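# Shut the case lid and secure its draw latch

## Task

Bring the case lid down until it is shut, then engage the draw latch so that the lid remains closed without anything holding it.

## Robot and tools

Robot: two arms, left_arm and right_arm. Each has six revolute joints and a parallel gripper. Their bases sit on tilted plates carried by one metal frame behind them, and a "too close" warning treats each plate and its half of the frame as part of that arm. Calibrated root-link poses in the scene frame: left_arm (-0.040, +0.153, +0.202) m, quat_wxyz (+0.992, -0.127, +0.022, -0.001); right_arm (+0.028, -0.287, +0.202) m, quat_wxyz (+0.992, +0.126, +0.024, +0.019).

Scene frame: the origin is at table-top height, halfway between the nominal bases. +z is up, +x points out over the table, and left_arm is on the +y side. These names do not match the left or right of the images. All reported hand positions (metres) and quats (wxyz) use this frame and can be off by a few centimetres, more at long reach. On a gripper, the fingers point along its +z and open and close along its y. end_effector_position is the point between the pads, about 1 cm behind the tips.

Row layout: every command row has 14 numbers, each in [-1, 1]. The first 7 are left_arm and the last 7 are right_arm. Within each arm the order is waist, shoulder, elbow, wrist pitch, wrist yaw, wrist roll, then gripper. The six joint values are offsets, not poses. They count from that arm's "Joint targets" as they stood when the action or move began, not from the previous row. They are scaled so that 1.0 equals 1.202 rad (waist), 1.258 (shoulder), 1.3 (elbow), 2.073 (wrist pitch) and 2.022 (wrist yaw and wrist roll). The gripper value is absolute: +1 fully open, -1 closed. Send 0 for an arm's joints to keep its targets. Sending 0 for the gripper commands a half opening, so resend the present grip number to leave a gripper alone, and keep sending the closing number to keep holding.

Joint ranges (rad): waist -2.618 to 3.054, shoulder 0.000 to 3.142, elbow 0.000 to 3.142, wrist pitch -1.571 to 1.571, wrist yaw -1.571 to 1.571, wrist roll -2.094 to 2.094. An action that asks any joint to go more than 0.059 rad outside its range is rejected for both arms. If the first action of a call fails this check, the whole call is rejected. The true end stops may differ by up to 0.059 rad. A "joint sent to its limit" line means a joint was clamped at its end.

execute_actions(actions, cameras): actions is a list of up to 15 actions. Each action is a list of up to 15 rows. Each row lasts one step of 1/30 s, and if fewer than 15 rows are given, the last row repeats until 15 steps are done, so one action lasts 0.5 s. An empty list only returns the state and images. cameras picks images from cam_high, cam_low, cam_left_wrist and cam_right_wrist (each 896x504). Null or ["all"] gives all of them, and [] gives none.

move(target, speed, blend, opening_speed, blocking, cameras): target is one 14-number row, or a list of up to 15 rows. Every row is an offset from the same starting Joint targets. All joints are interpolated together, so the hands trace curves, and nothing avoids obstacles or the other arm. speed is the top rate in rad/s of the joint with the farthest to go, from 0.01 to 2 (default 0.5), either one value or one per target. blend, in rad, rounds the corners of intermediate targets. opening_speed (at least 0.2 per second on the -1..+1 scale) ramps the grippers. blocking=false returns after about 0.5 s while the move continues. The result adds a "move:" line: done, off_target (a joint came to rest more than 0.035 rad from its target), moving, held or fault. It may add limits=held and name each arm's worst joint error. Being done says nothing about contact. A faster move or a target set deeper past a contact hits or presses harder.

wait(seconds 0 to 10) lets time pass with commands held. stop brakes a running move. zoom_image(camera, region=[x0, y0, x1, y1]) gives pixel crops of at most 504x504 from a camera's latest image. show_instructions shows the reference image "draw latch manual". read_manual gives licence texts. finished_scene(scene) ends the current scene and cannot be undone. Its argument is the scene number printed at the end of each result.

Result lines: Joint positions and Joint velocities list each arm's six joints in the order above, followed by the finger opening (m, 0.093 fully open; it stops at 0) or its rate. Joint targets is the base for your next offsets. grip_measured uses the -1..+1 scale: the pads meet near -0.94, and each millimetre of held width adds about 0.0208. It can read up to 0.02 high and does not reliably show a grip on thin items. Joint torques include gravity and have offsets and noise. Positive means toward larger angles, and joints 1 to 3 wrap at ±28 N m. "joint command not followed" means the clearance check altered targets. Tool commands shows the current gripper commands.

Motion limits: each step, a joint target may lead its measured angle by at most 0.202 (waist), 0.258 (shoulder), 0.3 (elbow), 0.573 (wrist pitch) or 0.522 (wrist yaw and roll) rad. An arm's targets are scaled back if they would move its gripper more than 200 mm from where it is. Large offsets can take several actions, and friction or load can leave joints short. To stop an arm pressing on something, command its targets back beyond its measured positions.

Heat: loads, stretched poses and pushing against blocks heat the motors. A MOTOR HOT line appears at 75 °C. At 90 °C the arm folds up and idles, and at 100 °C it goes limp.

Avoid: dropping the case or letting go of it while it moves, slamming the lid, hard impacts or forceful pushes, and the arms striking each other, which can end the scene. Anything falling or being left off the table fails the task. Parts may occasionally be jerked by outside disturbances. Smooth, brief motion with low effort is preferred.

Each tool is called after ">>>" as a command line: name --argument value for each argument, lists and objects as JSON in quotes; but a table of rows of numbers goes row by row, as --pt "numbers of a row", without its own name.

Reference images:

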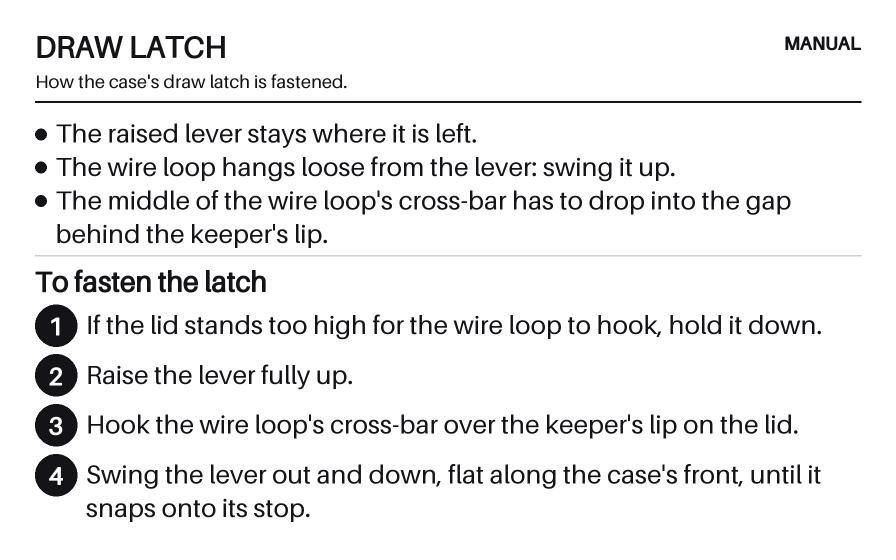

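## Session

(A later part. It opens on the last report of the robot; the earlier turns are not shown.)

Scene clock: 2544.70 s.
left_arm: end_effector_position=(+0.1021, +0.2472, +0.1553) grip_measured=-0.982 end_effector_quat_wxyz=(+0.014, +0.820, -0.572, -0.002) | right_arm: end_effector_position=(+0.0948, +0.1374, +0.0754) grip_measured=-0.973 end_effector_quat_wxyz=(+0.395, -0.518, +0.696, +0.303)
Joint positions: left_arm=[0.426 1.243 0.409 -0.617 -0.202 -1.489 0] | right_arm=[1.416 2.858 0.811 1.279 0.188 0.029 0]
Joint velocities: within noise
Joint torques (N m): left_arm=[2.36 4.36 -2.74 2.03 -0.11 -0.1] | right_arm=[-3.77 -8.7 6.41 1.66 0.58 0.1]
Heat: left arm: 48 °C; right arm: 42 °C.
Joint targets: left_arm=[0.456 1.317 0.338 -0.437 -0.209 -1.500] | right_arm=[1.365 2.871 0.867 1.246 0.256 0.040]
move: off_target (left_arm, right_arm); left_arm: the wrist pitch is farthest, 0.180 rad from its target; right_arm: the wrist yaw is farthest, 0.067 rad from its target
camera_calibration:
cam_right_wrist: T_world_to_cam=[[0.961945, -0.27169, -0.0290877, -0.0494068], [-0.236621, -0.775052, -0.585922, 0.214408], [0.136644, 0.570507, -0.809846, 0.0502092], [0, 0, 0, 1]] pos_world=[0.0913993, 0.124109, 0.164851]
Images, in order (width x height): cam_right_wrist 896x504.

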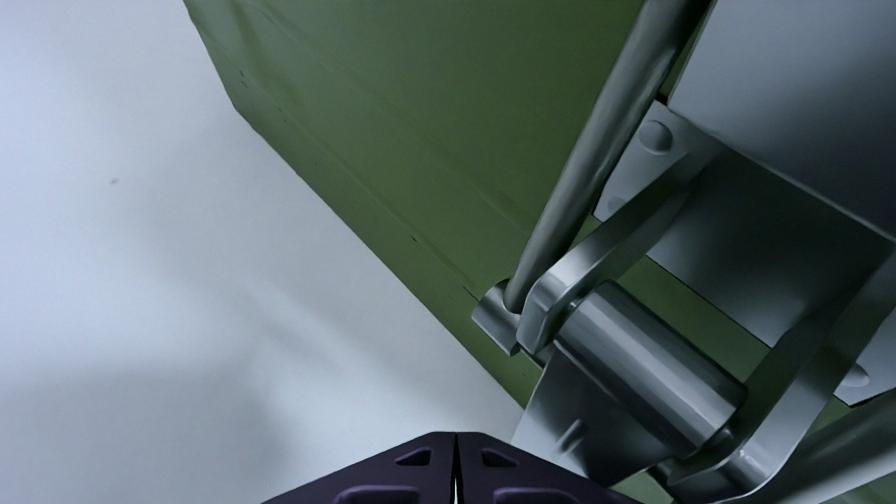

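>>> move --pt "0 0 0 0 0 0 -1 0.0757 -0.0048 -0.0669 0.0338 -0.0153 -0.0119 -1" --pt "0 0 0 0 0 0 -1 0.0957 -0.0159 -0.1677 0.0878 -0.0064 -0.0119 -1" --speed '[0.15,0.3]' --blend 0.02 --cameras '["cam_right_wrist"]'

Scene clock: 2552.57 s.
left_arm: end_effector_position=(+0.1021, +0.2472, +0.1553) grip_measured=-0.982 end_effector_quat_wxyz=(+0.014, +0.820, -0.572, -0.002) | right_arm: end_effector_position=(+0.0772, +0.0966, +0.0750) grip_measured=-0.973 end_effector_quat_wxyz=(+0.396, -0.538, +0.686, +0.288)
Joint positions: left_arm=[0.426 1.243 0.409 -0.617 -0.202 -1.489 0] | right_arm=[1.473 2.858 0.653 1.41 0.229 0.025 0]
Joint velocities: within noise
Joint torques (N m): left_arm=[2.36 4.36 -2.74 2.03 -0.11 -0.1] | right_arm=[0.83 -9.5 0.5 2.1 0.09 -0.12]
Heat: left arm: 48 °C; right arm: 42 °C.
Joint targets: left_arm=[0.456 1.317 0.338 -0.437 -0.209 -1.500] | right_arm=[1.480 2.851 0.649 1.428 0.243 0.016]
move: off_target (left_arm); left_arm: the wrist pitch is farthest, 0.180 rad from its target
camera_calibration:
cam_right_wrist: T_world_to_cam=[[0.968633, -0.248155, 0.0129995, -0.0495074], [-0.196445, -0.796729, -0.571518, 0.176287], [0.152182, 0.551037, -0.820487, 0.0770651], [0, 0, 0, 1]] pos_world=[0.0708573, 0.085702, 0.164626]
Images, in order (width x height): cam_right_wrist 896x504.

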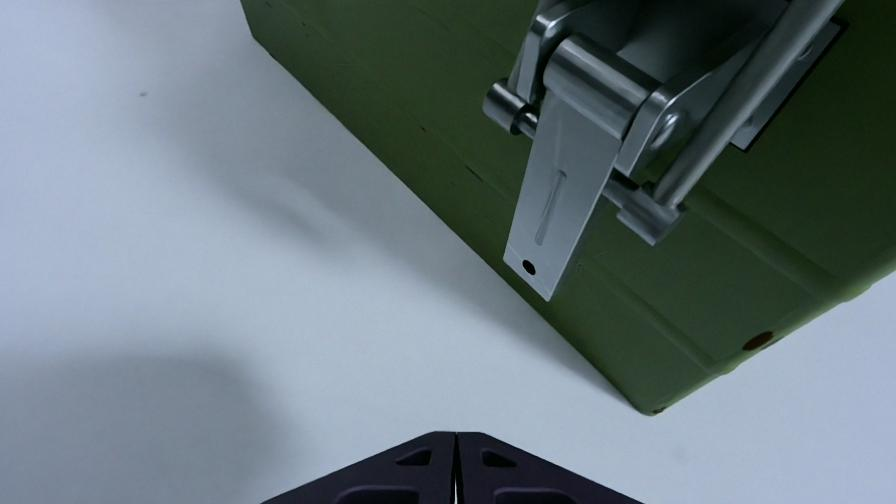

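>>> move --target '[0,0,0,0,0,0,-1,-0.1187,-0.5421,-0.0021,-0.4916,-0.1049,-0.0673,-1]' --speed 0.6 --cameras '["cam_right_wrist"]'

>>> zoom_image --camera "cam_right_wrist" --region '[300, 10, 760, 300]'

Scene clock: 2562.77 s.
left_arm: end_effector_position=(+0.1021, +0.2472, +0.1553) grip_measured=-0.982 end_effector_quat_wxyz=(+0.014, +0.820, -0.572, -0.002) | right_arm: end_effector_position=(+0.0956, +0.0757, +0.1537) grip_measured=-0.973 end_effector_quat_wxyz=(+0.255, -0.625, +0.703, +0.223)
Joint positions: left_arm=[0.426 1.243 0.409 -0.617 -0.202 -1.489 0] | right_arm=[1.344 2.195 0.653 0.424 0.044 -0.111 0]
Joint velocities: within noise
Joint torques (N m): left_arm=[2.36 4.36 -2.76 2.03 -0.1 -0.1] | right_arm=[0.12 -10.15 3.56 1.45 -0.27 -0.11]
Heat: left arm: 48 °C; right arm: 43 °C.
Joint targets: left_arm=[0.456 1.317 0.338 -0.437 -0.209 -1.500] | right_arm=[1.337 2.169 0.646 0.409 0.030 -0.120]
move: off_target (left_arm); left_arm: the wrist pitch is farthest, 0.180 rad from its target
camera_calibration:
cam_right_wrist: T_world_to_cam=[[0.993029, -0.117153, -0.0129579, -0.0818186], [-0.116215, -0.954834, -0.273469, 0.166702], [0.019665, 0.273069, -0.961793, 0.20583], [0, 0, 0, 1]] pos_world=[0.0965739, 0.0933816, 0.242493]
Images, in order (width x height): cam_right_wrist 896x504.

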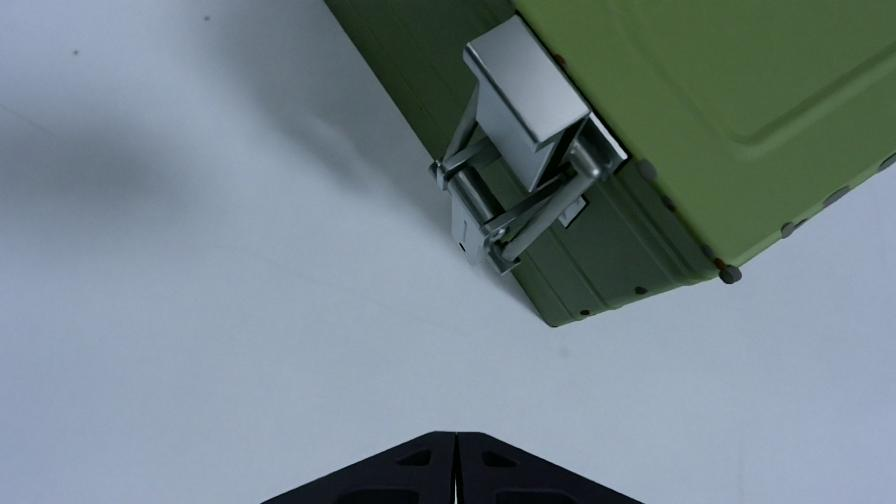

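Scaled by 1.096 from the camera's 896x504 image, which has a finer 1280x720 frame.

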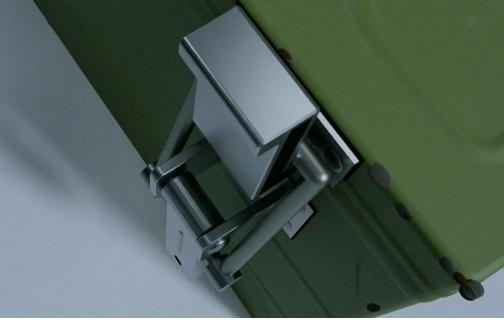

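>>> move --pt "-0.025 -0.0596 0.0546 -0.0873 0.0035 0.0054 -1 0 0 0 0 0 0 -1" --pt "-0.025 -0.5366 -0.0654 -0.3015 0.0035 0.0054 -1 0 0 0 0 0 0 -1" --speed '[0.1,0.3]'

>>> zoom_image --camera "cam_right_wrist" --region '[300, 10, 760, 300]'

Scene clock: 2580.53 s.
left_arm: end_effector_position=(+0.0458, +0.2256, +0.1801) grip_measured=-0.982 end_effector_quat_wxyz=(+0.002, +0.822, -0.570, +0.008) | right_arm: end_effector_position=(+0.0955, +0.0756, +0.1536) grip_measured=-0.973 end_effector_quat_wxyz=(+0.255, -0.626, +0.703, +0.223)
Joint positions: left_arm=[0.426 0.752 0.287 -0.953 -0.196 -1.489 0] | right_arm=[1.344 2.195 0.653 0.424 0.044 -0.112 0]
Joint velocities: within noise
Joint torques (N m): left_arm=[-0.02 0.76 4.03 0.34 -0.03 0.02] | right_arm=[0.03 -10.07 3.45 1.44 -0.24 -0.11]
Heat: left arm: 47 °C; right arm: 45 °C.
Joint targets: left_arm=[0.426 0.756 0.288 -0.950 -0.196 -1.489] | right_arm=[1.337 2.169 0.646 0.409 0.030 -0.120]
move: held (left_arm; a check stopped the path); path passed 1 of 2 targets; limits=held; left_arm: the shoulder is farthest, 0.110 rad from its target
joint command not followed: on one or more control steps a check withheld the commanded joint targets of the left arm, and it was not sent them on those steps.
cause: the commanded joint targets, or the way to them, would bring two parts of the arm too close to each other (its upper arm (the part past the shoulder) and its gripper housing, with the joints along the arm from the elbow to the wrist roll between them).
camera_calibration:
cam_left_wrist: T_world_to_cam=[[0.929709, 0.367911, 0.0167936, -0.128695], [0.320534, -0.830761, 0.455077, 0.130797], [0.181379, -0.417706, -0.890294, 0.331042], [0, 0, 0, 1]] pos_world=[0.0176801, 0.294288, 0.237364]
cam_right_wrist: T_world_to_cam=[[0.99316, -0.116022, -0.0131004, -0.0817483], [-0.11518, -0.955147, -0.272816, 0.16637], [0.0191398, 0.272458, -0.961977, 0.205883], [0, 0, 0, 1]] pos_world=[0.0964111, 0.0933289, 0.242373]

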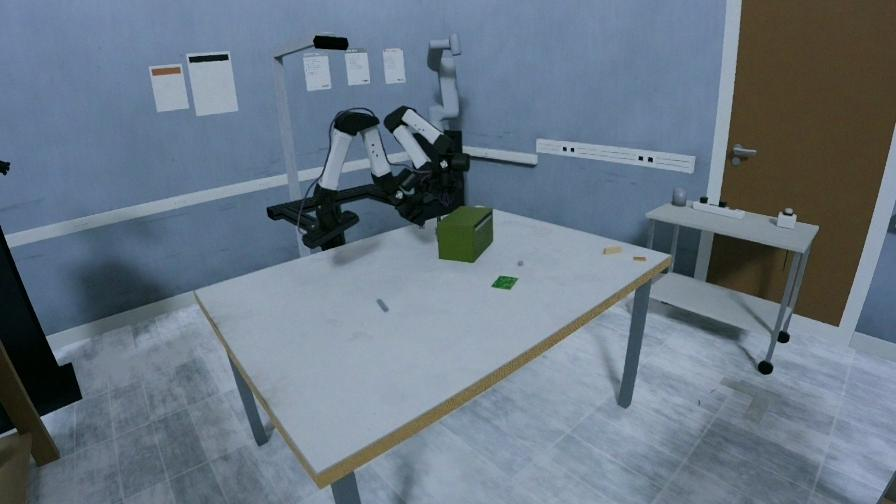

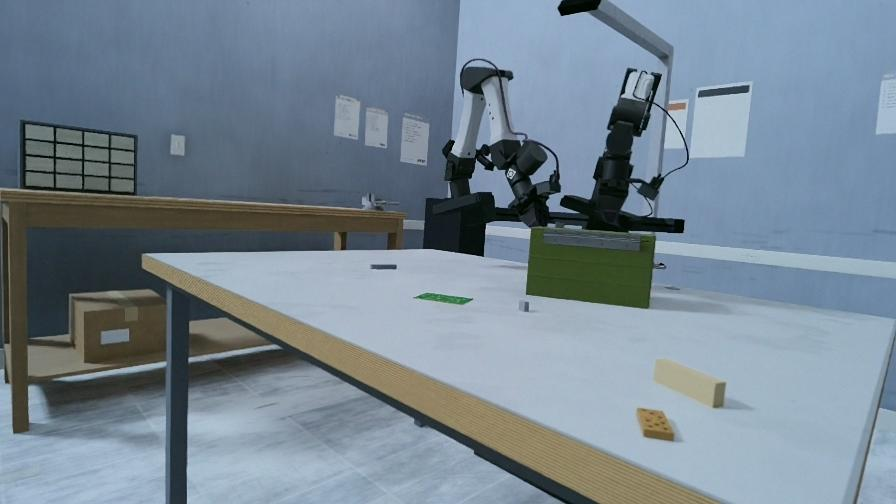

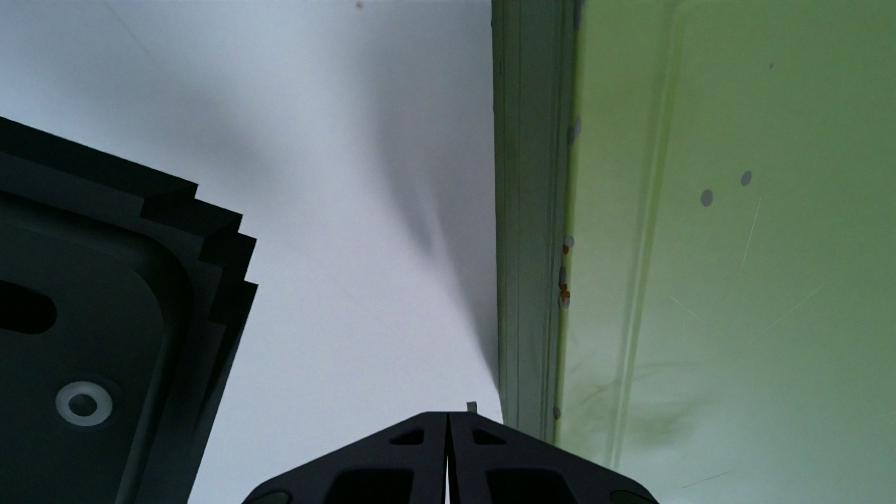

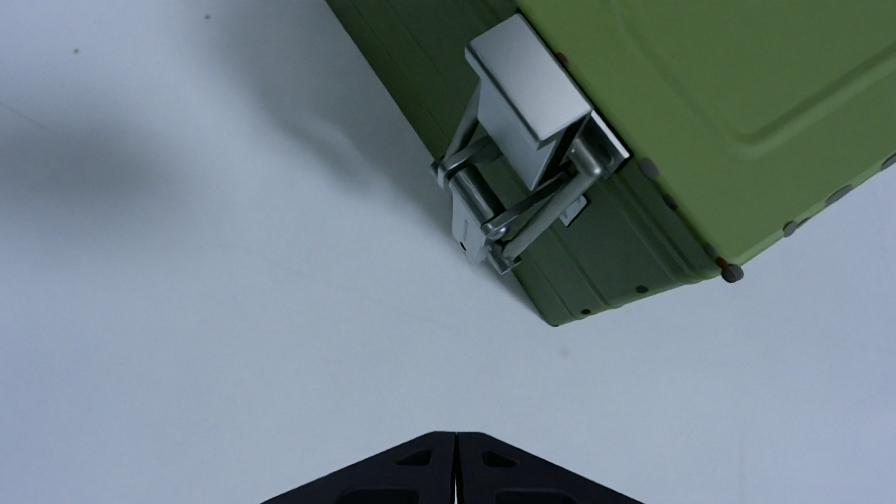

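Scaled by 1.096 from the camera's 896x504 image, which has a finer 1280x720 frame.

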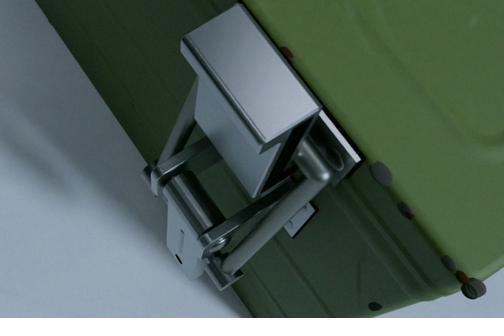

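>>> finished_scene --scene 1

The scene is finished: the task was done.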